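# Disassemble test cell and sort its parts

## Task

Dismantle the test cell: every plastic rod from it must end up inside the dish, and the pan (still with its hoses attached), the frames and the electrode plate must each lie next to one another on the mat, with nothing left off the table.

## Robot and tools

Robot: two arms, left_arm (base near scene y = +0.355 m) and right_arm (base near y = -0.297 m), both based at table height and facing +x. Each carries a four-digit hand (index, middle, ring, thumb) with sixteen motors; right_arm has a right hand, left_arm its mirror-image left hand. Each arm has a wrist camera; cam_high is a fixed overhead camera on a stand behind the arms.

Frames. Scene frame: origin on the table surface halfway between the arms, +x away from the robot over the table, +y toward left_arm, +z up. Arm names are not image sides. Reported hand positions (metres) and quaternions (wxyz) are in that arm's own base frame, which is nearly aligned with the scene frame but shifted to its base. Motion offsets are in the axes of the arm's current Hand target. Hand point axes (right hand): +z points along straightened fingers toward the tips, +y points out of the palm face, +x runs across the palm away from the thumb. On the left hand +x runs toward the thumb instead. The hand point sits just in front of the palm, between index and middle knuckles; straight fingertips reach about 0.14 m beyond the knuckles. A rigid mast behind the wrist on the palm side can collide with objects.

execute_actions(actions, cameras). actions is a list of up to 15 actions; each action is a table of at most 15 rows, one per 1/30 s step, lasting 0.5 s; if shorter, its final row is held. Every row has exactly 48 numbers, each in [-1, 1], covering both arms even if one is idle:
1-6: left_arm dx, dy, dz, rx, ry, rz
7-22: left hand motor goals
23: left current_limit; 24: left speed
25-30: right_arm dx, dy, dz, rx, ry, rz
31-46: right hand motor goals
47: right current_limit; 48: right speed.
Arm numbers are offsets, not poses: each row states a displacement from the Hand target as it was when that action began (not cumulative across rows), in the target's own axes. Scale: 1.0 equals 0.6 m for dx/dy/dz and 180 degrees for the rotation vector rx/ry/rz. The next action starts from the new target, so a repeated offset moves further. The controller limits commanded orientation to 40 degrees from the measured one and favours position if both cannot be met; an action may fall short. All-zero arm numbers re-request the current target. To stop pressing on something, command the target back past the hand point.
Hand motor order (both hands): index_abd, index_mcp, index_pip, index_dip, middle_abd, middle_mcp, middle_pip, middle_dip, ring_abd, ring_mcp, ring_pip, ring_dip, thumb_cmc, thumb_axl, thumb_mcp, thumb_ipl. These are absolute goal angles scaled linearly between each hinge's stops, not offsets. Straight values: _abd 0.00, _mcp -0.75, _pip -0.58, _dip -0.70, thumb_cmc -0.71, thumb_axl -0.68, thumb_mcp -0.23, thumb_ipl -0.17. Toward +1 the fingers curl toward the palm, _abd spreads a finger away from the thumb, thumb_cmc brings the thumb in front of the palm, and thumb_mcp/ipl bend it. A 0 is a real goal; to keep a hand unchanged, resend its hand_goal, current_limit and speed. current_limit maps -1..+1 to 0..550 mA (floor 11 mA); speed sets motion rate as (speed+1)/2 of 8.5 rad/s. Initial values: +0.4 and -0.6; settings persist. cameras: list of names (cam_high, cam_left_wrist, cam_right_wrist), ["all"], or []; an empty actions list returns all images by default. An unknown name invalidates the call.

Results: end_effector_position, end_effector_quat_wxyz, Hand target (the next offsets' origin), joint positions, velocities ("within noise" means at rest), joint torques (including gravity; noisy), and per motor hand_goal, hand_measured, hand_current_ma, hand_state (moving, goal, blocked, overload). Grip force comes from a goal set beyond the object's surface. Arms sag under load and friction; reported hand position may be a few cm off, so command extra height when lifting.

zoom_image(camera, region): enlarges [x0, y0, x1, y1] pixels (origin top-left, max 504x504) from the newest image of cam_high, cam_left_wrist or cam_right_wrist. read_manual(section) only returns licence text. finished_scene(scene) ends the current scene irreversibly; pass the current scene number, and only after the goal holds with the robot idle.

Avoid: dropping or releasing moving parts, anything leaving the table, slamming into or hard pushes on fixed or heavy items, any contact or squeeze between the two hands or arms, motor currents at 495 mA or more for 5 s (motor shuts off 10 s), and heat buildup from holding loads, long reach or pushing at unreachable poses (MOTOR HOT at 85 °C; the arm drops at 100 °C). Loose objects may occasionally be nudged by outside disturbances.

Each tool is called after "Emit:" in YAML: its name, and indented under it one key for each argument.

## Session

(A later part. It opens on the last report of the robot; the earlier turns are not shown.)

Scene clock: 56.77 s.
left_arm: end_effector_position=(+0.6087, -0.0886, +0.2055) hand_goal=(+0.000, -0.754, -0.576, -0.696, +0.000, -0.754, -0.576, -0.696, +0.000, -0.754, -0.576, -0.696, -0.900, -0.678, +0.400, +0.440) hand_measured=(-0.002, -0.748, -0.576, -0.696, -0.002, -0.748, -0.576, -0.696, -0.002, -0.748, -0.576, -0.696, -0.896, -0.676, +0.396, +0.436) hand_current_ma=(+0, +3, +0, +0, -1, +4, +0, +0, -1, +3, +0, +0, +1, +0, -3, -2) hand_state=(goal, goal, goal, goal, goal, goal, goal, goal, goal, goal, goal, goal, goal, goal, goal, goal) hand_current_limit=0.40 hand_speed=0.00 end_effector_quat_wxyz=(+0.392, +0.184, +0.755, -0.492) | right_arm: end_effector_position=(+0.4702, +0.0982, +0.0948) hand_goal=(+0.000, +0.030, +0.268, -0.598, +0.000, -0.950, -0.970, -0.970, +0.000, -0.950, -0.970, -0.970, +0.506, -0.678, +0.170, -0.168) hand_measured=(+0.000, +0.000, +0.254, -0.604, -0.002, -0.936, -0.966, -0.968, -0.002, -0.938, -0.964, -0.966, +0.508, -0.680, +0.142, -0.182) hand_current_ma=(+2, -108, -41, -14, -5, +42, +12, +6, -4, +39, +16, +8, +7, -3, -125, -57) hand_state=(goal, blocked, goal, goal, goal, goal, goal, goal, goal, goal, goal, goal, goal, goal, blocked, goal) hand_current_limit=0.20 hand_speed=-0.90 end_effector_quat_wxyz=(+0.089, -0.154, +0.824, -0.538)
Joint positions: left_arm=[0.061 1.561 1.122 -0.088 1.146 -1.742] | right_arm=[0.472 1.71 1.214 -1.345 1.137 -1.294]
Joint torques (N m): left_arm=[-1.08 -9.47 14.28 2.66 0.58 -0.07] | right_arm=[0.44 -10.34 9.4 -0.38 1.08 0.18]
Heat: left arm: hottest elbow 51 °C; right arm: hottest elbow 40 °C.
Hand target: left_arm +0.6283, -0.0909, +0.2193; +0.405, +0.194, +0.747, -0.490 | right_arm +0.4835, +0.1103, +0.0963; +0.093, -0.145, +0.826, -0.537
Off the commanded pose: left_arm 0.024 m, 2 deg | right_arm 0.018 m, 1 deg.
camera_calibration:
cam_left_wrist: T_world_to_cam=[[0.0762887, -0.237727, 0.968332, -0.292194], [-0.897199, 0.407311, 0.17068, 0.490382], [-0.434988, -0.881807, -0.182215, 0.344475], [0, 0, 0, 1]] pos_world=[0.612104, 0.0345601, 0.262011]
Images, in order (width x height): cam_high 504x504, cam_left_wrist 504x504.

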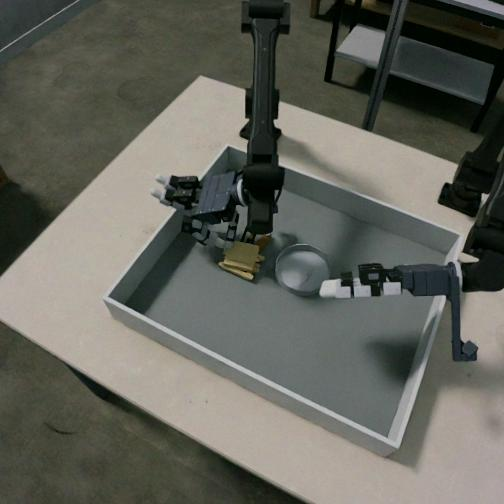

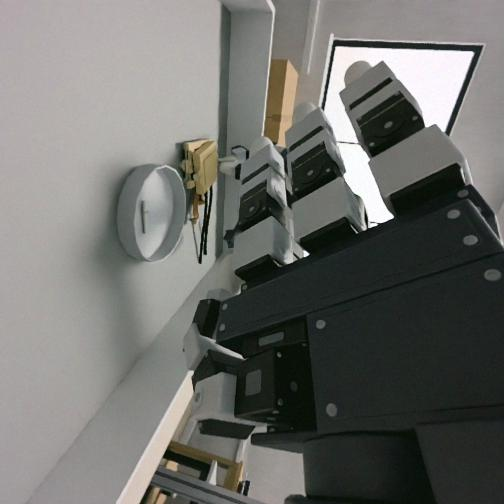

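Emit:
execute_actions:
  actions:
    - [[0,0,0,0,0,0,0,-0.754,-0.576,-0.696,0,-0.754,-0.576,-0.696,0,-0.754,-0.576,-0.696,-0.9,-0.678,0.4,0.44,0.4,0,0,0,0,0,0,0,0,0.06,0.269,-0.597,0,-0.95,-0.97,-0.97,0,-0.95,-0.97,-0.97,0.507,-0.677,0.22,-0.168,0.2,-0.9]]
    - [[0,0,0,0,0,0,0,-0.754,-0.576,-0.696,0,-0.754,-0.576,-0.696,0,-0.754,-0.576,-0.696,-0.9,-0.678,0.4,0.44,0.4,0,0.003,-0.0717,-0.0233,0,0,0,0,0.06,0.269,-0.597,0,-0.95,-0.97,-0.97,0,-0.95,-0.97,-0.97,0.507,-0.677,0.22,-0.168,0.2,-0.9]]
  cameras: ["cam_high","cam_left_wrist"]

Emit:
zoom_image:
  camera: "cam_left_wrist"
  region: [180, 120, 260, 200]

Emit:
zoom_image:
  camera: "cam_high"
  region: [200, 215, 260, 275]

Scene clock: 59.50 s.
left_arm: end_effector_position=(+0.6087, -0.0886, +0.2055) hand_goal=(+0.000, -0.754, -0.576, -0.696, +0.000, -0.754, -0.576, -0.696, +0.000, -0.754, -0.576, -0.696, -0.900, -0.678, +0.400, +0.440) hand_measured=(-0.002, -0.748, -0.576, -0.696, -0.002, -0.748, -0.576, -0.696, -0.002, -0.748, -0.576, -0.696, -0.896, -0.676, +0.396, +0.436) hand_current_ma=(+0, +3, +0, +0, -1, +4, +0, +0, -1, +3, +0, +0, +1, +0, -3, -2) hand_state=(goal, goal, goal, goal, goal, goal, goal, goal, goal, goal, goal, goal, goal, goal, goal, goal) hand_current_limit=0.40 hand_speed=0.00 end_effector_quat_wxyz=(+0.392, +0.184, +0.755, -0.492) | right_arm: end_effector_position=(+0.4723, +0.0993, +0.1271) hand_goal=(+0.000, +0.060, +0.268, -0.598, +0.000, -0.950, -0.970, -0.970, +0.000, -0.950, -0.970, -0.970, +0.506, -0.678, +0.220, -0.168) hand_measured=(+0.000, +0.002, +0.254, -0.604, -0.002, -0.936, -0.966, -0.968, -0.002, -0.938, -0.964, -0.966, +0.508, -0.680, +0.146, -0.184) hand_current_ma=(+2, -235, -42, -14, -5, +42, +12, +6, -4, +39, +16, +8, +7, -3, -330, -65) hand_state=(goal, blocked, goal, goal, goal, goal, goal, goal, goal, goal, goal, goal, goal, goal, blocked, goal) hand_current_limit=0.20 hand_speed=-0.90 end_effector_quat_wxyz=(+0.082, -0.152, +0.823, -0.541)
Joint positions: left_arm=[0.061 1.561 1.122 -0.088 1.146 -1.742] | right_arm=[0.473 1.694 1.283 -1.469 1.136 -1.265]
Joint torques (N m): left_arm=[-1.03 -9.47 14.28 2.65 0.57 -0.07] | right_arm=[-0.26 -12.45 9.4 -0.47 1.2 0.04]
Heat: left arm: hottest elbow 51 °C; right arm: hottest elbow 41 °C.
Hand target: left_arm +0.6283, -0.0909, +0.2193; +0.405, +0.194, +0.747, -0.490 | right_arm +0.4834, +0.1054, +0.1411; +0.093, -0.145, +0.826, -0.537
Off the commanded pose: left_arm 0.024 m, 2 deg | right_arm 0.019 m, 2 deg.
camera_calibration:
cam_left_wrist: T_world_to_cam=[[0.0762887, -0.237727, 0.968332, -0.292194], [-0.897199, 0.407311, 0.17068, 0.490382], [-0.434988, -0.881807, -0.182215, 0.344475], [0, 0, 0, 1]] pos_world=[0.612104, 0.0345601, 0.262011]
Images, in order (width x height): cam_high 504x504, cam_left_wrist 504x504.

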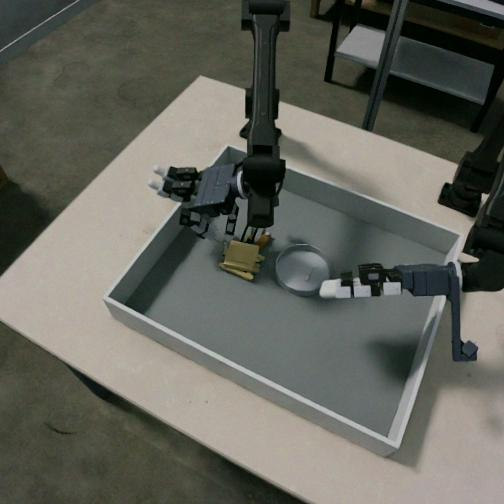

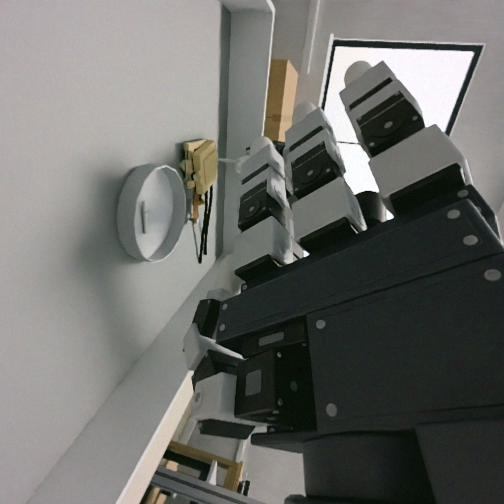

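Scaled by 6.300 from the camera's 504x504 image, which has a finer 720x720 frame.

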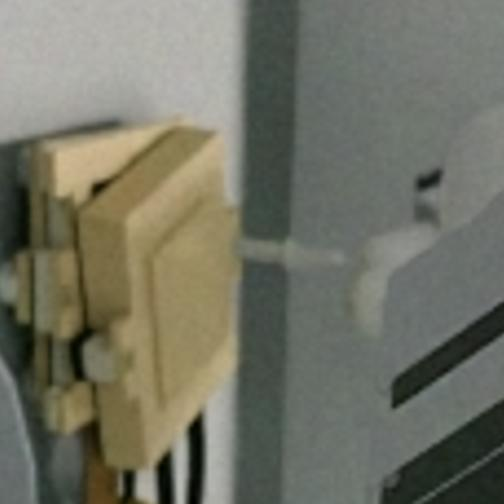

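Scaled by 8.400 from the camera's 504x504 image, which has a finer 720x720 frame.

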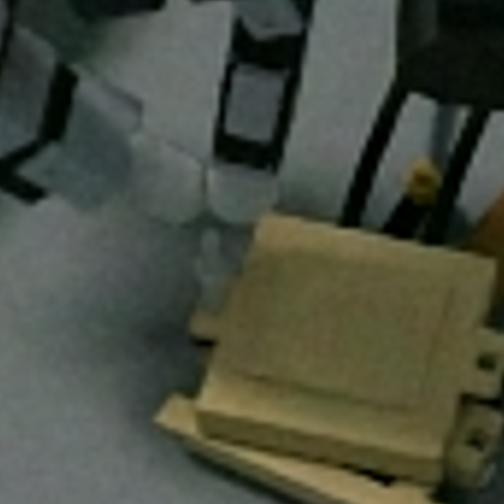

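Emit:
execute_actions:
  actions:
    - [[0,0,0,0,0,0,0,-0.754,-0.576,-0.696,0,-0.754,-0.576,-0.696,0,-0.754,-0.576,-0.696,-0.9,-0.678,0.4,0.44,0.4,0,0,-0.0457,-0.0203,0,0,0,0,0.06,0.269,-0.597,0,-0.95,-0.97,-0.97,0,-0.95,-0.97,-0.97,0.507,-0.677,0.22,-0.168,0.2,-0.9]]
  cameras: ["cam_high","cam_left_wrist"]

Emit:
zoom_image:
  camera: "cam_left_wrist"
  region: [180, 120, 260, 200]

Emit:
zoom_image:
  camera: "cam_high"
  region: [200, 215, 260, 275]

Scene clock: 60.73 s.
left_arm: end_effector_position=(+0.6087, -0.0886, +0.2055) hand_goal=(+0.000, -0.754, -0.576, -0.696, +0.000, -0.754, -0.576, -0.696, +0.000, -0.754, -0.576, -0.696, -0.900, -0.678, +0.400, +0.440) hand_measured=(-0.002, -0.748, -0.576, -0.696, -0.002, -0.748, -0.576, -0.696, -0.002, -0.748, -0.576, -0.696, -0.896, -0.676, +0.396, +0.436) hand_current_ma=(+0, +3, +0, +0, -1, +4, +0, +0, -1, +3, +0, +0, +1, +0, -3, -2) hand_state=(goal, goal, goal, goal, goal, goal, goal, goal, goal, goal, goal, goal, goal, goal, goal, goal) hand_current_limit=0.40 hand_speed=0.00 end_effector_quat_wxyz=(+0.392, +0.184, +0.755, -0.492) | right_arm: end_effector_position=(+0.4730, +0.0996, +0.1569) hand_goal=(+0.000, +0.060, +0.268, -0.598, +0.000, -0.950, -0.970, -0.970, +0.000, -0.950, -0.970, -0.970, +0.506, -0.678, +0.220, -0.168) hand_measured=(+0.000, +0.002, +0.254, -0.604, -0.002, -0.936, -0.966, -0.968, -0.002, -0.938, -0.964, -0.966, +0.508, -0.680, +0.146, -0.184) hand_current_ma=(+2, -235, -42, -14, -5, +42, +12, +6, -4, +39, +16, +8, +7, -3, -330, -65) hand_state=(goal, blocked, goal, goal, goal, goal, goal, goal, goal, goal, goal, goal, goal, goal, blocked, goal) hand_current_limit=0.20 hand_speed=-0.90 end_effector_quat_wxyz=(+0.082, -0.152, +0.823, -0.541)
Joint positions: left_arm=[0.061 1.561 1.122 -0.088 1.146 -1.742] | right_arm=[0.473 1.667 1.333 -1.545 1.136 -1.265]
Joint torques (N m): left_arm=[-1.03 -9.41 14.3 2.66 0.58 -0.07] | right_arm=[-0.21 -12.22 9.69 -0.51 1.2 0.04]
Heat: left arm: hottest elbow 51 °C; right arm: hottest elbow 41 °C.
Hand target: left_arm +0.6283, -0.0909, +0.2193; +0.405, +0.194, +0.747, -0.490 | right_arm +0.4834, +0.1054, +0.1712; +0.093, -0.145, +0.826, -0.537
Off the commanded pose: left_arm 0.024 m, 2 deg | right_arm 0.019 m, 2 deg.
camera_calibration:
cam_left_wrist: T_world_to_cam=[[0.0762887, -0.237727, 0.968332, -0.292194], [-0.897199, 0.407311, 0.17068, 0.490382], [-0.434988, -0.881807, -0.182215, 0.344475], [0, 0, 0, 1]] pos_world=[0.612104, 0.0345601, 0.262011]
Images, in order (width x height): cam_high 504x504, cam_left_wrist 504x504.

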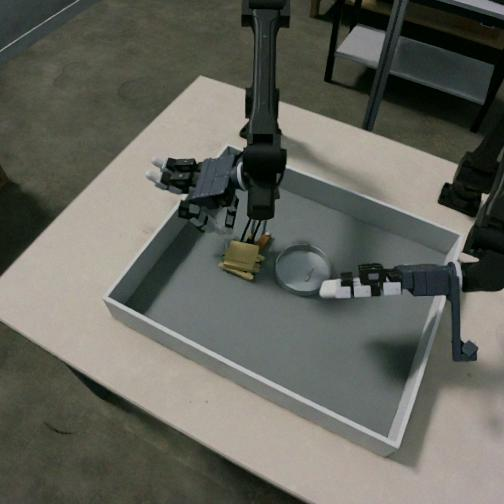

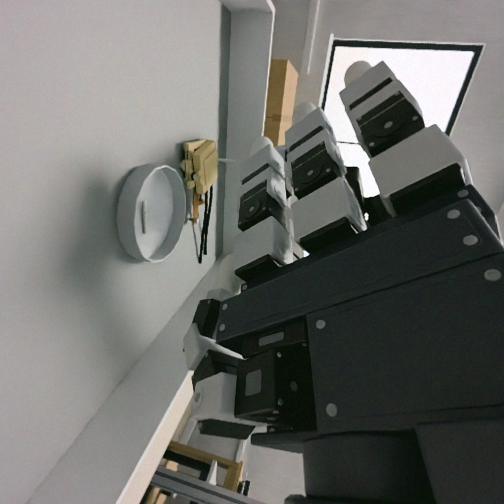

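Scaled by 6.300 from the camera's 504x504 image, which has a finer 720x720 frame.

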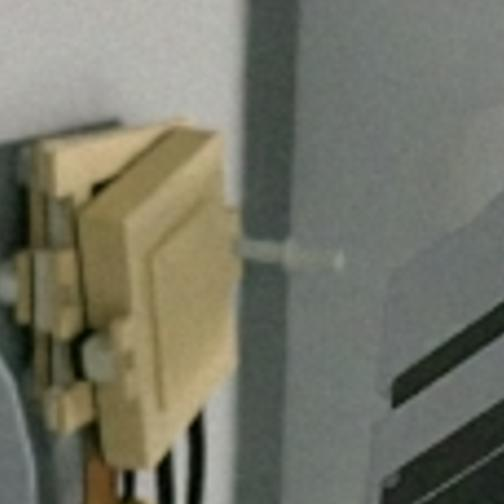

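Scaled by 8.400 from the camera's 504x504 image, which has a finer 720x720 frame.

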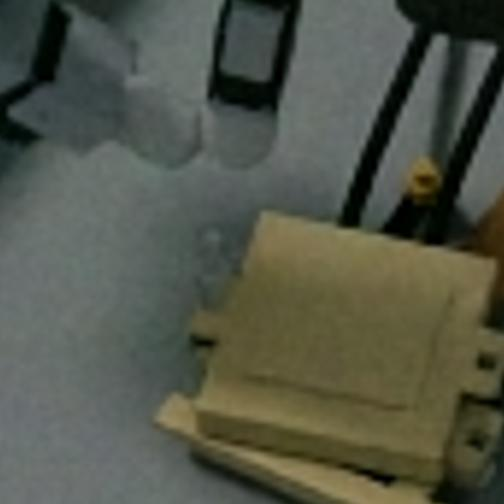

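Emit:
execute_actions:
  actions:
    - [[0,0,0,0,0,0,0,-0.754,-0.576,-0.696,0,-0.754,-0.576,-0.696,0,-0.754,-0.576,-0.696,-0.9,-0.678,0.4,0.44,0.4,0,0,0,0,0,0,0,0,-0.233,0.269,-0.597,0,-0.95,-0.97,-0.97,0,-0.95,-0.97,-0.97,0.507,-0.677,-0.09,-0.168,0.2,-0.4]]
    - [[0,0,0,0,0,0,0,-0.754,-0.576,-0.696,0,-0.754,-0.576,-0.696,0,-0.754,-0.576,-0.696,-0.9,-0.678,0.4,0.44,0.4,0,-0.004,0.0821,0.033,0,0,0,0,-0.233,0.269,-0.597,0,-0.95,-0.97,-0.97,0,-0.95,-0.97,-0.97,0.507,-0.677,-0.09,-0.168,0.2,-0.4]]
  cameras: ["cam_high","cam_left_wrist"]

Emit:
zoom_image:
  camera: "cam_left_wrist"
  region: [180, 120, 260, 200]

Emit:
zoom_image:
  camera: "cam_high"
  region: [200, 215, 260, 275]

Scene clock: 63.97 s.
left_arm: end_effector_position=(+0.6087, -0.0886, +0.2055) hand_goal=(+0.000, -0.754, -0.576, -0.696, +0.000, -0.754, -0.576, -0.696, +0.000, -0.754, -0.576, -0.696, -0.900, -0.678, +0.400, +0.440) hand_measured=(-0.002, -0.748, -0.576, -0.696, -0.002, -0.748, -0.576, -0.696, -0.002, -0.748, -0.576, -0.696, -0.896, -0.676, +0.396, +0.436) hand_current_ma=(+0, +3, +0, +0, -1, +4, +0, +0, -1, +3, +0, +0, +1, +0, -3, -2) hand_state=(goal, goal, goal, goal, goal, goal, goal, goal, goal, goal, goal, goal, goal, goal, goal, goal) hand_current_limit=0.40 hand_speed=0.00 end_effector_quat_wxyz=(+0.392, +0.184, +0.755, -0.492) | right_arm: end_effector_position=(+0.4853, +0.1059, +0.1318) hand_goal=(+0.000, -0.234, +0.268, -0.598, +0.000, -0.950, -0.970, -0.970, +0.000, -0.950, -0.970, -0.970, +0.506, -0.678, -0.090, -0.168) hand_measured=(+0.000, -0.226, +0.264, -0.602, -0.002, -0.936, -0.966, -0.968, -0.002, -0.938, -0.964, -0.966, +0.508, -0.680, -0.086, -0.170) hand_current_ma=(+2, +22, -12, -9, -5, +42, +12, +6, -4, +39, +16, +8, +7, -3, +11, -6) hand_state=(goal, goal, goal, goal, goal, goal, goal, goal, goal, goal, goal, goal, goal, goal, goal, goal) hand_current_limit=0.20 hand_speed=-0.40 end_effector_quat_wxyz=(+0.100, -0.140, +0.827, -0.535)
Joint positions: left_arm=[0.061 1.561 1.122 -0.088 1.146 -1.742] | right_arm=[0.473 1.7 1.307 -1.443 1.136 -1.263]
Joint torques (N m): left_arm=[-1.03 -9.41 14.28 2.66 0.58 -0.07] | right_arm=[0.21 -11.11 6.22 0.27 1.18 0.11]
Heat: left arm: hottest elbow 52 °C; right arm: hottest elbow 41 °C.
Hand target: left_arm +0.6283, -0.0909, +0.2193; +0.405, +0.194, +0.747, -0.490 | right_arm +0.4850, +0.1080, +0.1182; +0.093, -0.145, +0.826, -0.537
Off the commanded pose: left_arm 0.024 m, 2 deg | right_arm 0.014 m, 1 deg.
camera_calibration:
cam_left_wrist: T_world_to_cam=[[0.0762887, -0.237727, 0.968332, -0.292194], [-0.897199, 0.407311, 0.17068, 0.490382], [-0.434988, -0.881807, -0.182215, 0.344475], [0, 0, 0, 1]] pos_world=[0.612104, 0.0345601, 0.262011]
Images, in order (width x height): cam_high 504x504, cam_left_wrist 504x504.

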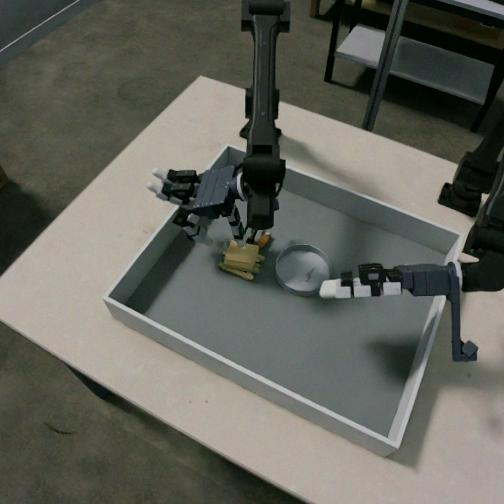

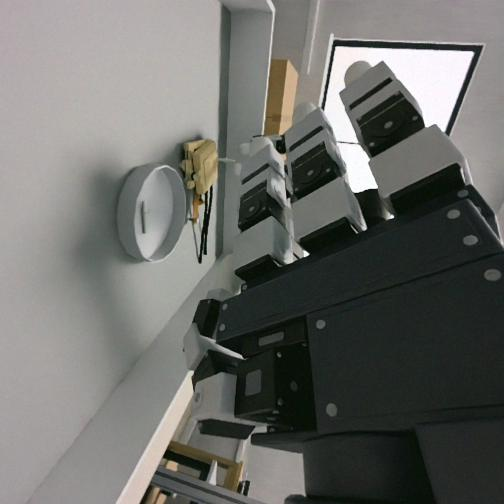

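Scaled by 6.300 from the camera's 504x504 image, which has a finer 720x720 frame.

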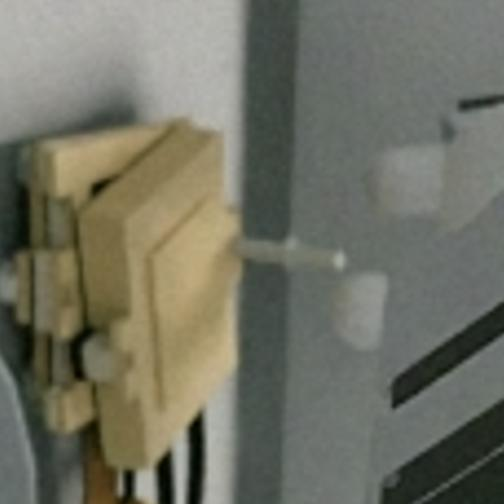

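Scaled by 8.400 from the camera's 504x504 image, which has a finer 720x720 frame.

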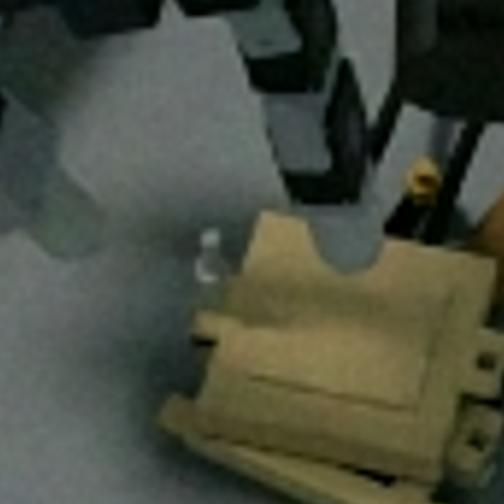

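Emit:
execute_actions:
  actions:
    - [[0,0,0,0,0,0,0,-0.754,-0.576,-0.696,0,-0.754,-0.576,-0.696,0,-0.754,-0.576,-0.696,-0.9,-0.678,0.4,0.44,0.4,0,0.0031,0.0381,0.0157,0,0,0,0,-0.233,0.269,-0.597,0,-0.95,-0.97,-0.97,0,-0.95,-0.97,-0.97,0.507,-0.677,-0.09,-0.168,0.2,-0.4]]
  cameras: ["cam_high","cam_left_wrist"]

Emit:
zoom_image:
  camera: "cam_left_wrist"
  region: [180, 120, 260, 200]

Emit:
zoom_image:
  camera: "cam_high"
  region: [200, 215, 260, 275]

Scene clock: 65.13 s.
left_arm: end_effector_position=(+0.6087, -0.0886, +0.2055) hand_goal=(+0.000, -0.754, -0.576, -0.696, +0.000, -0.754, -0.576, -0.696, +0.000, -0.754, -0.576, -0.696, -0.900, -0.678, +0.400, +0.440) hand_measured=(-0.002, -0.748, -0.576, -0.696, -0.002, -0.748, -0.576, -0.696, -0.002, -0.748, -0.576, -0.696, -0.896, -0.676, +0.396, +0.436) hand_current_ma=(+0, +3, +0, +0, -1, +4, +0, +0, -1, +3, +0, +0, +1, +0, -3, -2) hand_state=(goal, goal, goal, goal, goal, goal, goal, goal, goal, goal, goal, goal, goal, goal, goal, goal) hand_current_limit=0.40 hand_speed=0.00 end_effector_quat_wxyz=(+0.392, +0.184, +0.755, -0.492) | right_arm: end_effector_position=(+0.4841, +0.1052, +0.1076) hand_goal=(+0.000, -0.234, +0.268, -0.598, +0.000, -0.950, -0.970, -0.970, +0.000, -0.950, -0.970, -0.970, +0.506, -0.678, -0.090, -0.168) hand_measured=(+0.000, -0.226, +0.264, -0.602, -0.002, -0.936, -0.966, -0.968, -0.002, -0.938, -0.964, -0.966, +0.508, -0.680, -0.086, -0.170) hand_current_ma=(+2, +22, -12, -9, -5, +42, +12, +6, -4, +39, +16, +8, +7, -3, +11, -6) hand_state=(goal, goal, goal, goal, goal, goal, goal, goal, goal, goal, goal, goal, goal, goal, goal, goal) hand_current_limit=0.20 hand_speed=-0.40 end_effector_quat_wxyz=(+0.099, -0.140, +0.827, -0.536)
Joint positions: left_arm=[0.061 1.561 1.122 -0.088 1.146 -1.742] | right_arm=[0.473 1.724 1.269 -1.384 1.136 -1.262]
Joint torques (N m): left_arm=[-1.14 -9.41 14.31 2.69 0.58 -0.07] | right_arm=[0.21 -10.87 5.98 0.21 1.16 0.14]
Heat: left arm: hottest elbow 52 °C; right arm: hottest elbow 41 °C.
Hand target: left_arm +0.6283, -0.0909, +0.2193; +0.405, +0.194, +0.747, -0.490 | right_arm +0.4830, +0.1080, +0.0934; +0.093, -0.145, +0.826, -0.537
Off the commanded pose: left_arm 0.024 m, 2 deg | right_arm 0.014 m, 1 deg.
camera_calibration:
cam_left_wrist: T_world_to_cam=[[0.0762887, -0.237727, 0.968332, -0.292194], [-0.897199, 0.407311, 0.17068, 0.490382], [-0.434988, -0.881807, -0.182215, 0.344475], [0, 0, 0, 1]] pos_world=[0.612104, 0.0345601, 0.262011]
Images, in order (width x height): cam_high 504x504, cam_left_wrist 504x504.

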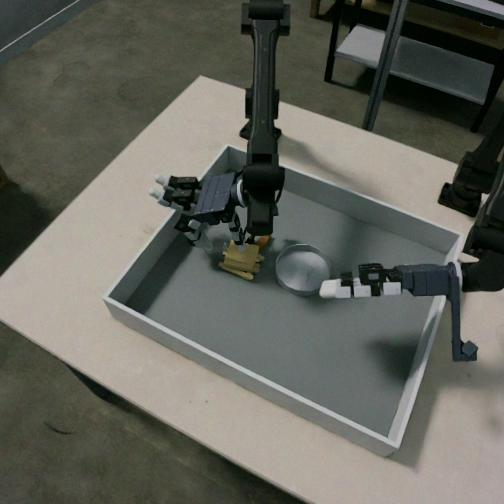

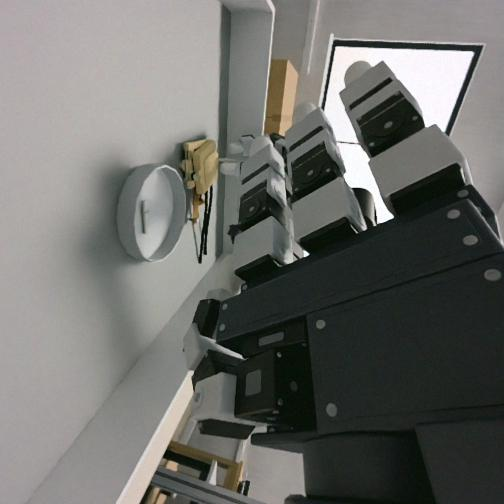

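Scaled by 6.300 from the camera's 504x504 image, which has a finer 720x720 frame.

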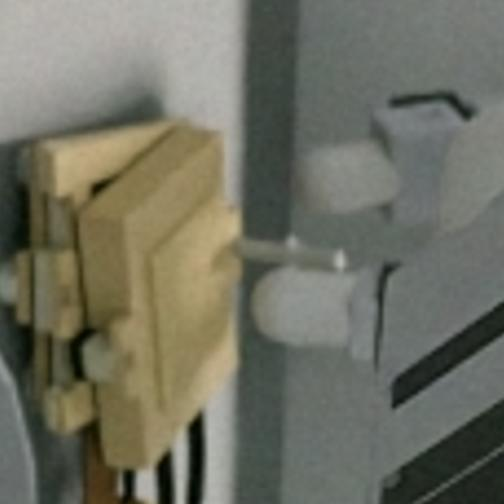

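Scaled by 8.400 from the camera's 504x504 image, which has a finer 720x720 frame.

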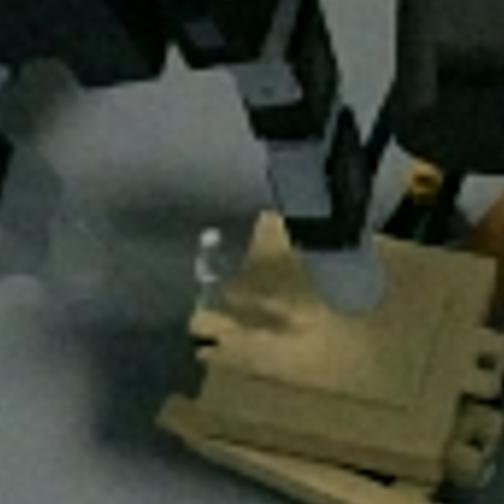

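Emit:
execute_actions:
  actions:
    - [[0,0,0,0,0,0,0,-0.754,-0.576,-0.696,0,-0.754,-0.576,-0.696,0,-0.754,-0.576,-0.696,-0.9,-0.678,0.4,0.44,0.4,0,0.0115,0.001,-0.0018,0,0,0,0,-0.233,0.269,-0.597,0,-0.95,-0.97,-0.97,0,-0.95,-0.97,-0.97,0.507,-0.677,-0.09,-0.168,0.2,-0.4]]
  cameras: ["cam_high","cam_left_wrist"]

Emit:
zoom_image:
  camera: "cam_left_wrist"
  region: [180, 120, 260, 200]

Emit:
zoom_image:
  camera: "cam_high"
  region: [200, 215, 260, 275]

Scene clock: 66.70 s.
left_arm: end_effector_position=(+0.6087, -0.0886, +0.2055) hand_goal=(+0.000, -0.754, -0.576, -0.696, +0.000, -0.754, -0.576, -0.696, +0.000, -0.754, -0.576, -0.696, -0.900, -0.678, +0.400, +0.440) hand_measured=(-0.002, -0.748, -0.576, -0.696, -0.002, -0.748, -0.576, -0.696, -0.002, -0.748, -0.576, -0.696, -0.896, -0.676, +0.396, +0.436) hand_current_ma=(+0, +3, +0, +0, -1, +4, +0, +0, -1, +3, +0, +0, +1, +0, -3, -2) hand_state=(goal, goal, goal, goal, goal, goal, goal, goal, goal, goal, goal, goal, goal, goal, goal, goal) hand_current_limit=0.40 hand_speed=0.00 end_effector_quat_wxyz=(+0.392, +0.184, +0.755, -0.492) | right_arm: end_effector_position=(+0.4788, +0.1024, +0.1021) hand_goal=(+0.000, -0.234, +0.268, -0.598, +0.000, -0.950, -0.970, -0.970, +0.000, -0.950, -0.970, -0.970, +0.506, -0.678, -0.090, -0.168) hand_measured=(+0.000, -0.226, +0.264, -0.602, -0.002, -0.936, -0.966, -0.968, -0.002, -0.938, -0.964, -0.966, +0.508, -0.680, -0.086, -0.170) hand_current_ma=(+2, +22, -12, -9, -5, +42, +12, +6, -4, +39, +16, +8, +7, -3, +11, -6) hand_state=(goal, goal, goal, goal, goal, goal, goal, goal, goal, goal, goal, goal, goal, goal, goal, goal) hand_current_limit=0.20 hand_speed=-0.40 end_effector_quat_wxyz=(+0.094, -0.142, +0.826, -0.538)
Joint positions: left_arm=[0.061 1.561 1.122 -0.088 1.146 -1.742] | right_arm=[0.473 1.724 1.252 -1.383 1.136 -1.256]
Joint torques (N m): left_arm=[-1.08 -9.47 14.28 2.65 0.58 -0.07] | right_arm=[0.5 -11.69 5.75 0.12 1.08 0.16]
Heat: left arm: hottest elbow 52 °C; right arm: hottest elbow 41 °C.
Hand target: left_arm +0.6283, -0.0909, +0.2193; +0.405, +0.194, +0.747, -0.490 | right_arm +0.4761, +0.1068, +0.0933; +0.093, -0.145, +0.826, -0.537
Off the commanded pose: left_arm 0.024 m, 2 deg | right_arm 0.010 m, 0 deg.
camera_calibration:
cam_left_wrist: T_world_to_cam=[[0.0762887, -0.237727, 0.968332, -0.292194], [-0.897199, 0.407311, 0.17068, 0.490382], [-0.434988, -0.881807, -0.182215, 0.344475], [0, 0, 0, 1]] pos_world=[0.612104, 0.0345601, 0.262011]
Images, in order (width x height): cam_high 504x504, cam_left_wrist 504x504.

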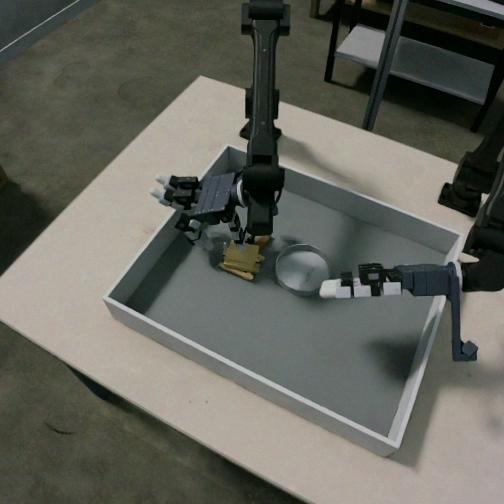

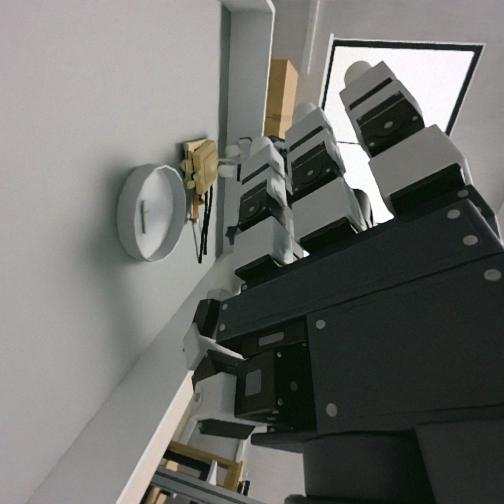

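Scaled by 6.300 from the camera's 504x504 image, which has a finer 720x720 frame.

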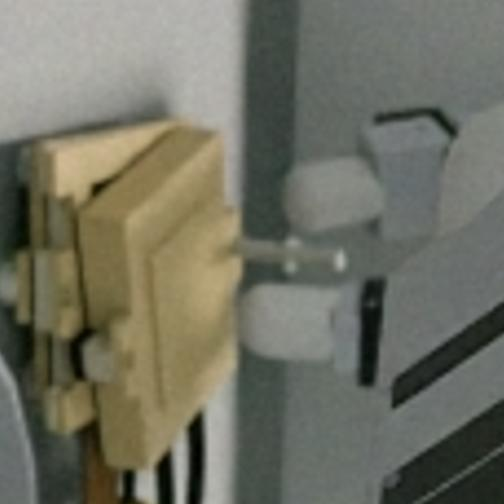

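Scaled by 8.400 from the camera's 504x504 image, which has a finer 720x720 frame.

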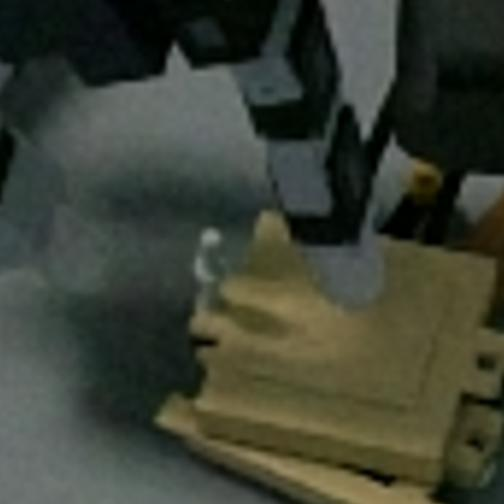

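Emit:
execute_actions:
  actions:
    - [[0,0,0,0,0,0,0,-0.754,-0.576,-0.696,0,-0.754,-0.576,-0.696,0,-0.754,-0.576,-0.696,-0.9,-0.678,0.4,0.44,0.4,0,0,-0.009,-0.004,0,0,0,0,-0.1,0.269,-0.597,0,-0.95,-0.97,-0.97,0,-0.95,-0.97,-0.97,0.507,-0.677,0.03,-0.168,0.1,-0.8]]
    - [[0,0,0,0,0,0,0,-0.754,-0.576,-0.696,0,-0.754,-0.576,-0.696,0,-0.754,-0.576,-0.696,-0.9,-0.678,0.4,0.44,0.4,0,0,0,0,0,0,0,0,0.01,0.269,-0.597,0,-0.95,-0.97,-0.97,0,-0.95,-0.97,-0.97,0.507,-0.677,0.13,-0.168,0.1,-0.9]]
  cameras: ["cam_high","cam_left_wrist"]

Emit:
zoom_image:
  camera: "cam_left_wrist"
  region: [180, 120, 260, 200]

Emit:
zoom_image:
  camera: "cam_high"
  region: [200, 215, 260, 275]

Scene clock: 68.30 s.
left_arm: end_effector_position=(+0.6087, -0.0886, +0.2055) hand_goal=(+0.000, -0.754, -0.576, -0.696, +0.000, -0.754, -0.576, -0.696, +0.000, -0.754, -0.576, -0.696, -0.900, -0.678, +0.400, +0.440) hand_measured=(-0.002, -0.748, -0.576, -0.696, -0.002, -0.748, -0.576, -0.696, -0.002, -0.748, -0.576, -0.696, -0.896, -0.676, +0.396, +0.436) hand_current_ma=(+0, +3, +0, +0, -1, +4, +0, +0, -1, +3, +0, +0, +1, +0, -3, -2) hand_state=(goal, goal, goal, goal, goal, goal, goal, goal, goal, goal, goal, goal, goal, goal, goal, goal) hand_current_limit=0.40 hand_speed=0.00 end_effector_quat_wxyz=(+0.392, +0.184, +0.755, -0.492) | right_arm: end_effector_position=(+0.4788, +0.1024, +0.1021) hand_goal=(+0.000, +0.010, +0.268, -0.598, +0.000, -0.950, -0.970, -0.970, +0.000, -0.950, -0.970, -0.970, +0.506, -0.678, +0.130, -0.168) hand_measured=(+0.000, -0.022, +0.258, -0.602, -0.002, -0.936, -0.966, -0.968, -0.002, -0.938, -0.964, -0.966, +0.508, -0.680, +0.100, -0.174) hand_current_ma=(+2, -119, -28, -9, -5, +42, +12, +6, -4, +39, +16, +8, +7, -3, -136, -21) hand_state=(goal, blocked, goal, goal, goal, goal, goal, goal, goal, goal, goal, goal, goal, goal, blocked, goal) hand_current_limit=0.10 hand_speed=-0.90 end_effector_quat_wxyz=(+0.094, -0.142, +0.826, -0.538)
Joint positions: left_arm=[0.061 1.561 1.122 -0.088 1.146 -1.742] | right_arm=[0.473 1.724 1.252 -1.383 1.136 -1.256]
Joint torques (N m): left_arm=[-1.08 -9.47 14.31 2.66 0.58 -0.07] | right_arm=[0.56 -12.16 6.3 -0.38 1.09 0.17]
Heat: left arm: hottest elbow 52 °C; right arm: hottest elbow 41 °C.
Hand target: left_arm +0.6283, -0.0909, +0.2193; +0.405, +0.194, +0.747, -0.490 | right_arm +0.4761, +0.1068, +0.0992; +0.093, -0.145, +0.826, -0.537
Off the commanded pose: left_arm 0.024 m, 2 deg | right_arm 0.006 m, 0 deg.
camera_calibration:
cam_left_wrist: T_world_to_cam=[[0.0762887, -0.237727, 0.968332, -0.292194], [-0.897199, 0.407311, 0.17068, 0.490382], [-0.434988, -0.881807, -0.182215, 0.344475], [0, 0, 0, 1]] pos_world=[0.612104, 0.0345601, 0.262011]
Images, in order (width x height): cam_high 504x504, cam_left_wrist 504x504.

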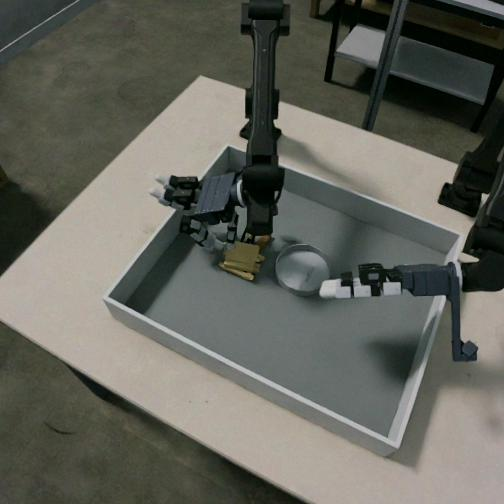

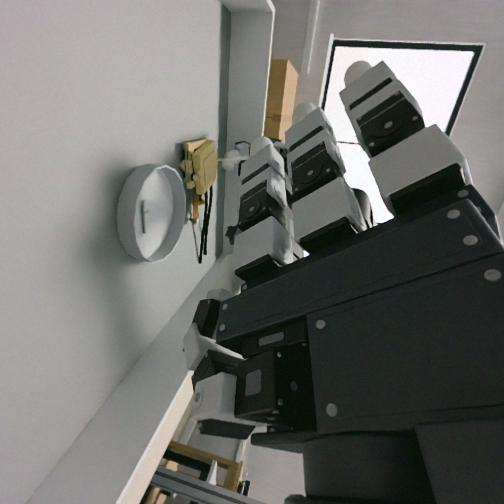

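Scaled by 6.300 from the camera's 504x504 image, which has a finer 720x720 frame.

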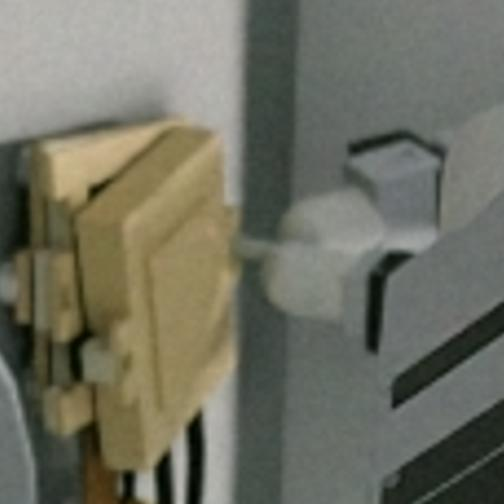

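Scaled by 8.400 from the camera's 504x504 image, which has a finer 720x720 frame.

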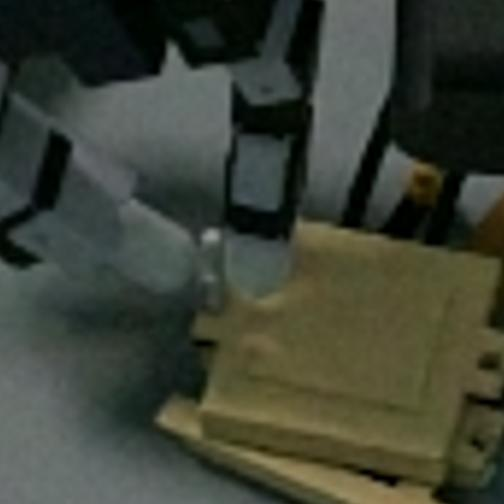

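Emit:
execute_actions:
  actions:
    - [[0,0,0,0,0,0,0,-0.754,-0.576,-0.696,0,-0.754,-0.576,-0.696,0,-0.754,-0.576,-0.696,-0.9,-0.678,0.4,0.44,0.4,0,0,0,0,0,0,0,0,0.05,0.269,-0.597,0,-0.95,-0.97,-0.97,0,-0.95,-0.97,-0.97,0.507,-0.677,0.2,-0.168,0.2,-0.9]]
    - [[0,0,0,0,0,0,0,-0.754,-0.576,-0.696,0,-0.754,-0.576,-0.696,0,-0.754,-0.576,-0.696,-0.9,-0.678,0.4,0.44,0.4,0,-0.0219,-0.0294,-0.0076,-0.0017,-0.0036,0.008,0,0.05,0.269,-0.597,0,-0.95,-0.97,-0.97,0,-0.95,-0.97,-0.97,0.507,-0.677,0.2,-0.168,0.2,-0.9]]

Emit:
execute_actions:
  actions:
    - [[0,0,0,0,0,0,0,-0.754,-0.576,-0.696,0,-0.754,-0.576,-0.696,0,-0.754,-0.576,-0.696,-0.9,-0.678,0.4,0.44,0.4,0,0,-0.0914,-0.0407,0,0,0,0,0.05,0.269,-0.597,0,-0.95,-0.97,-0.97,0,-0.95,-0.97,-0.97,0.507,-0.677,0.2,-0.168,0.2,-0.9]]
  cameras: ["cam_high","cam_left_wrist"]

Emit:
zoom_image:
  camera: "cam_left_wrist"
  region: [180, 120, 260, 200]

Emit:
zoom_image:
  camera: "cam_high"
  region: [200, 215, 260, 275]

Scene clock: 70.63 s.
left_arm: end_effector_position=(+0.6087, -0.0886, +0.2055) hand_goal=(+0.000, -0.754, -0.576, -0.696, +0.000, -0.754, -0.576, -0.696, +0.000, -0.754, -0.576, -0.696, -0.900, -0.678, +0.400, +0.440) hand_measured=(-0.002, -0.748, -0.576, -0.696, -0.002, -0.748, -0.576, -0.696, -0.002, -0.748, -0.576, -0.696, -0.896, -0.676, +0.396, +0.436) hand_current_ma=(+0, +3, +0, +0, -1, +4, +0, +0, -1, +3, +0, +0, +1, +0, -3, -2) hand_state=(goal, goal, goal, goal, goal, goal, goal, goal, goal, goal, goal, goal, goal, goal, goal, goal) hand_current_limit=0.40 hand_speed=0.00 end_effector_quat_wxyz=(+0.392, +0.184, +0.755, -0.492) | right_arm: end_effector_position=(+0.4788, +0.1024, +0.1021) hand_goal=(+0.000, +0.050, +0.268, -0.598, +0.000, -0.950, -0.970, -0.970, +0.000, -0.950, -0.970, -0.970, +0.506, -0.678, +0.200, -0.168) hand_measured=(+0.000, -0.018, +0.252, -0.604, -0.002, -0.936, -0.966, -0.968, -0.002, -0.938, -0.964, -0.966, +0.508, -0.680, +0.110, -0.184) hand_current_ma=(+2, -280, -46, -15, -5, +42, +12, +6, -4, +39, +16, +8, +7, -3, -330, -67) hand_state=(goal, blocked, goal, goal, goal, goal, goal, goal, goal, goal, goal, goal, goal, goal, blocked, goal) hand_current_limit=0.20 hand_speed=-0.90 end_effector_quat_wxyz=(+0.094, -0.142, +0.826, -0.538)
Joint positions: left_arm=[0.061 1.561 1.122 -0.088 1.146 -1.742] | right_arm=[0.473 1.724 1.252 -1.383 1.136 -1.256]
Joint torques (N m): left_arm=[-1.14 -9.41 14.28 2.66 0.58 -0.07] | right_arm=[-0.26 -13.04 9.13 -0.36 1.16 -0.06]
Heat: left arm: hottest elbow 53 °C; right arm: hottest elbow 41 °C.
Hand target: left_arm +0.6283, -0.0909, +0.2193; +0.405, +0.194, +0.747, -0.490 | right_arm +0.4895, +0.1085, +0.1171; +0.104, -0.138, +0.828, -0.533
Off the commanded pose: left_arm 0.024 m, 2 deg | right_arm 0.019 m, 1 deg.

Scene clock: 71.50 s.
left_arm: end_effector_position=(+0.6087, -0.0886, +0.2055) hand_goal=(+0.000, -0.754, -0.576, -0.696, +0.000, -0.754, -0.576, -0.696, +0.000, -0.754, -0.576, -0.696, -0.900, -0.678, +0.400, +0.440) hand_measured=(-0.002, -0.748, -0.576, -0.696, -0.002, -0.748, -0.576, -0.696, -0.002, -0.748, -0.576, -0.696, -0.896, -0.676, +0.396, +0.436) hand_current_ma=(+0, +3, +0, +0, -1, +4, +0, +0, -1, +3, +0, +0, +1, +0, -3, -2) hand_state=(goal, goal, goal, goal, goal, goal, goal, goal, goal, goal, goal, goal, goal, goal, goal, goal) hand_current_limit=0.40 hand_speed=0.00 end_effector_quat_wxyz=(+0.392, +0.184, +0.755, -0.492) | right_arm: end_effector_position=(+0.4787, +0.1026, +0.1719) hand_goal=(+0.000, +0.050, +0.268, -0.598, +0.000, -0.950, -0.970, -0.970, +0.000, -0.950, -0.970, -0.970, +0.506, -0.678, +0.200, -0.168) hand_measured=(+0.000, -0.018, +0.244, -0.610, -0.002, -0.936, -0.966, -0.968, -0.002, -0.938, -0.964, -0.966, +0.508, -0.680, +0.120, -0.184) hand_current_ma=(+2, -280, -76, -34, -5, +42, +12, +6, -4, +39, +16, +8, +7, -3, -330, -67) hand_state=(goal, blocked, blocked, goal, goal, goal, goal, goal, goal, goal, goal, goal, goal, goal, blocked, goal) hand_current_limit=0.20 hand_speed=-0.90 end_effector_quat_wxyz=(+0.102, -0.140, +0.827, -0.535)
Joint positions: left_arm=[0.061 1.561 1.122 -0.088 1.146 -1.742] | right_arm=[0.473 1.642 1.345 -1.528 1.136 -1.271]
Joint torques (N m): left_arm=[-1.08 -9.52 14.3 2.67 0.58 -0.07] | right_arm=[-0.21 -10.93 9.58 -0.32 1.16 0.04]
Heat: left arm: hottest elbow 53 °C; right arm: hottest elbow 41 °C.
Hand target: left_arm +0.6283, -0.0909, +0.2193; +0.405, +0.194, +0.747, -0.490 | right_arm +0.4881, +0.1077, +0.1772; +0.104, -0.138, +0.828, -0.533
Off the commanded pose: left_arm 0.024 m, 2 deg | right_arm 0.012 m, 1 deg.
camera_calibration:
cam_left_wrist: T_world_to_cam=[[0.0762887, -0.237727, 0.968332, -0.292194], [-0.897199, 0.407311, 0.17068, 0.490382], [-0.434988, -0.881807, -0.182215, 0.344475], [0, 0, 0, 1]] pos_world=[0.612104, 0.0345601, 0.262011]
Images, in order (width x height): cam_high 504x504, cam_left_wrist 504x504.

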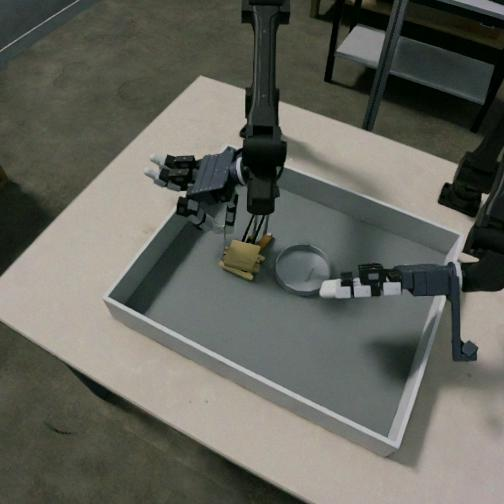

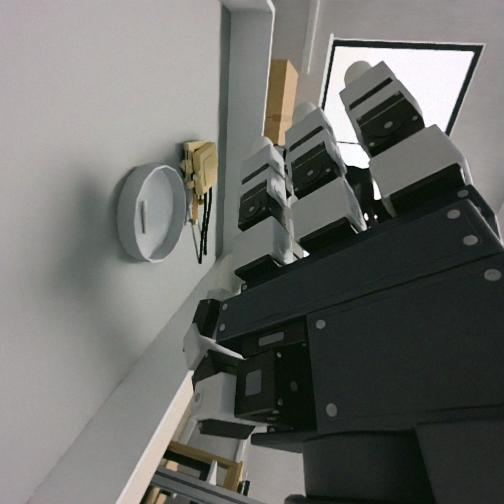

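Scaled by 6.300 from the camera's 504x504 image, which has a finer 720x720 frame.

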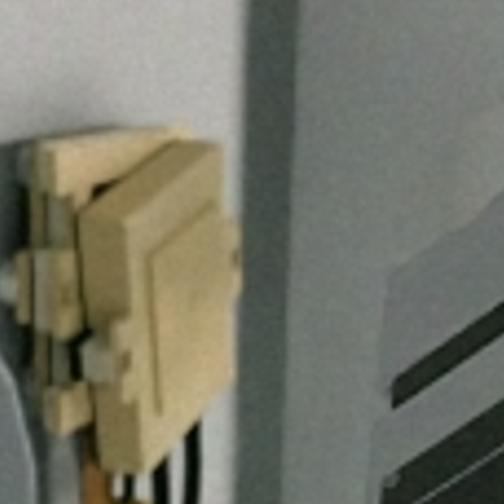

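Scaled by 8.400 from the camera's 504x504 image, which has a finer 720x720 frame.

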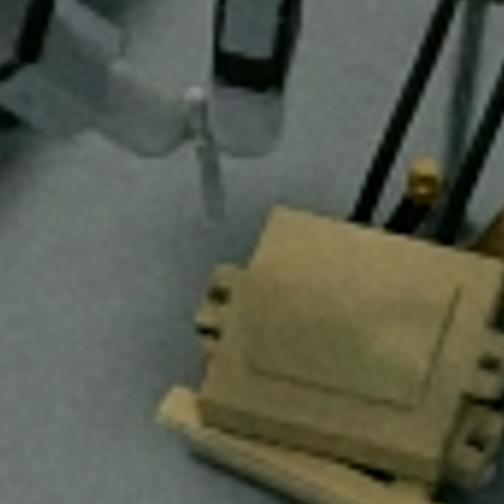

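Emit:
execute_actions:
  actions:
    - [[-0.01,0.1,-0.13,0,0,0,0,-0.754,-0.576,-0.696,0,-0.754,-0.576,-0.696,0,-0.754,-0.576,-0.696,-0.9,-0.678,0.4,0.44,0.4,0,0,0,0,0,0,0,0,0.05,0.269,-0.597,0,-0.95,-0.97,-0.97,0,-0.95,-0.97,-0.97,0.507,-0.677,0.2,-0.168,0.2,-0.9]]
    - [[-0.01,0.1,-0.13,0,0,0,0,-0.754,-0.576,-0.696,0,-0.754,-0.576,-0.696,0,-0.754,-0.576,-0.696,-0.9,-0.678,0.4,0.44,0.4,0,-0.0196,0.0681,-0.15,0,0,0,0,0.05,0.269,-0.597,0,-0.95,-0.97,-0.97,0,-0.95,-0.97,-0.97,0.507,-0.677,0.2,-0.168,0.2,-0.9]]
    - [[0,0,0,0,0,0,0,-0.754,-0.576,-0.696,0,-0.754,-0.576,-0.696,0,-0.754,-0.576,-0.696,-0.9,-0.678,0.4,0.44,0.4,0,-0.0196,0.0681,-0.15,0,0,0,0,0.05,0.269,-0.597,0,-0.95,-0.97,-0.97,0,-0.95,-0.97,-0.97,0.507,-0.677,0.2,-0.168,0.2,-0.9]]
  cameras: ["cam_high","cam_left_wrist"]

Emit:
zoom_image:
  camera: "cam_high"
  region: [200, 180, 360, 340]

Scene clock: 75.10 s.
left_arm: end_effector_position=(+0.6384, +0.0962, +0.1902) hand_goal=(+0.000, -0.754, -0.576, -0.696, +0.000, -0.754, -0.576, -0.696, +0.000, -0.754, -0.576, -0.696, -0.900, -0.678, +0.400, +0.440) hand_measured=(-0.002, -0.746, -0.576, -0.696, -0.002, -0.746, -0.576, -0.696, -0.002, -0.746, -0.576, -0.696, -0.896, -0.676, +0.396, +0.436) hand_current_ma=(+0, +4, +0, +0, -1, +5, +0, +0, -1, +5, +0, +0, +1, +0, -3, -2) hand_state=(goal, goal, goal, goal, goal, goal, goal, goal, goal, goal, goal, goal, goal, goal, goal, goal) hand_current_limit=0.40 hand_speed=0.00 end_effector_quat_wxyz=(+0.413, +0.181, +0.746, -0.490) | right_arm: end_effector_position=(+0.4309, +0.2930, +0.1758) hand_goal=(+0.000, +0.050, +0.268, -0.598, +0.000, -0.950, -0.970, -0.970, +0.000, -0.950, -0.970, -0.970, +0.506, -0.678, +0.200, -0.168) hand_measured=(+0.000, -0.018, +0.242, -0.612, -0.002, -0.936, -0.966, -0.968, -0.002, -0.938, -0.964, -0.966, +0.508, -0.680, +0.124, -0.184) hand_current_ma=(+2, -280, -88, -40, -5, +42, +12, +6, -4, +39, +16, +8, +7, -3, -330, -71) hand_state=(goal, blocked, blocked, goal, goal, goal, goal, goal, goal, goal, goal, goal, goal, goal, blocked, goal) hand_current_limit=0.20 hand_speed=-0.90 end_effector_quat_wxyz=(+0.172, -0.203, +0.845, -0.464)
Joint positions: left_arm=[0.392 1.798 1.46 -0.86 1.378 -1.012] | right_arm=[0.815 1.747 1.515 -1.697 0.995 -1.032]
Joint torques (N m): left_arm=[-0.79 -11.52 13.71 0.2 0.93 0.1] | right_arm=[-0.85 -11.46 10.13 -0.47 0.98 0.19]
Heat: left arm: hottest elbow 54 °C; right arm: hottest elbow 41 °C.
Hand target: left_arm +0.6532, +0.1024, +0.1897; +0.405, +0.194, +0.747, -0.490 | right_arm +0.4432, +0.3016, +0.1772; +0.104, -0.138, +0.828, -0.533
Off the commanded pose: left_arm 0.016 m, 2 deg | right_arm 0.015 m, 14 deg.
joint sent to its limit (right arm) — joint 4 (wrist pitch), lower limit. The joint targets are off in orientation, not in position.
camera_calibration:
cam_left_wrist: T_world_to_cam=[[0.0462754, -0.221732, 0.974009, -0.219164], [-0.91205, 0.388342, 0.131738, 0.463072], [-0.407459, -0.894441, -0.18426, 0.501699], [0, 0, 0, 1]] pos_world=[0.636908, 0.220315, 0.244907]
Images, in order (width x height): cam_high 504x504, cam_left_wrist 504x504.

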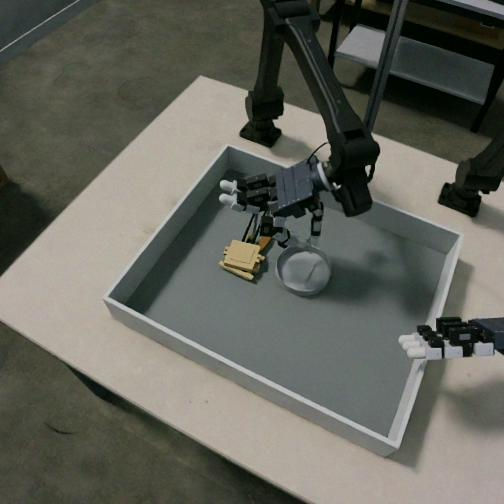

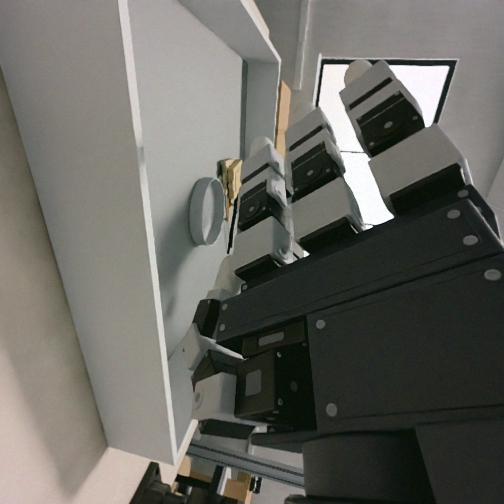

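Scaled by 3.150 from the camera's 504x504 image, which has a finer 720x720 frame.

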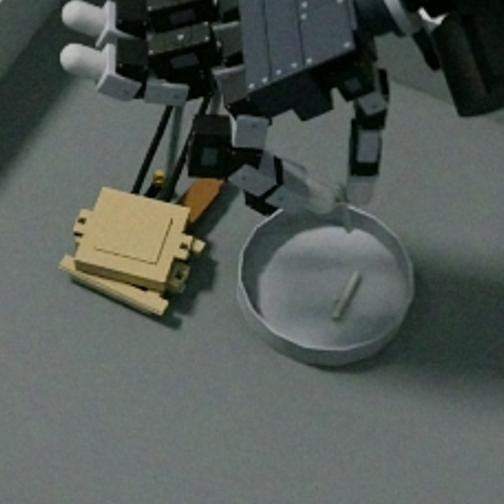

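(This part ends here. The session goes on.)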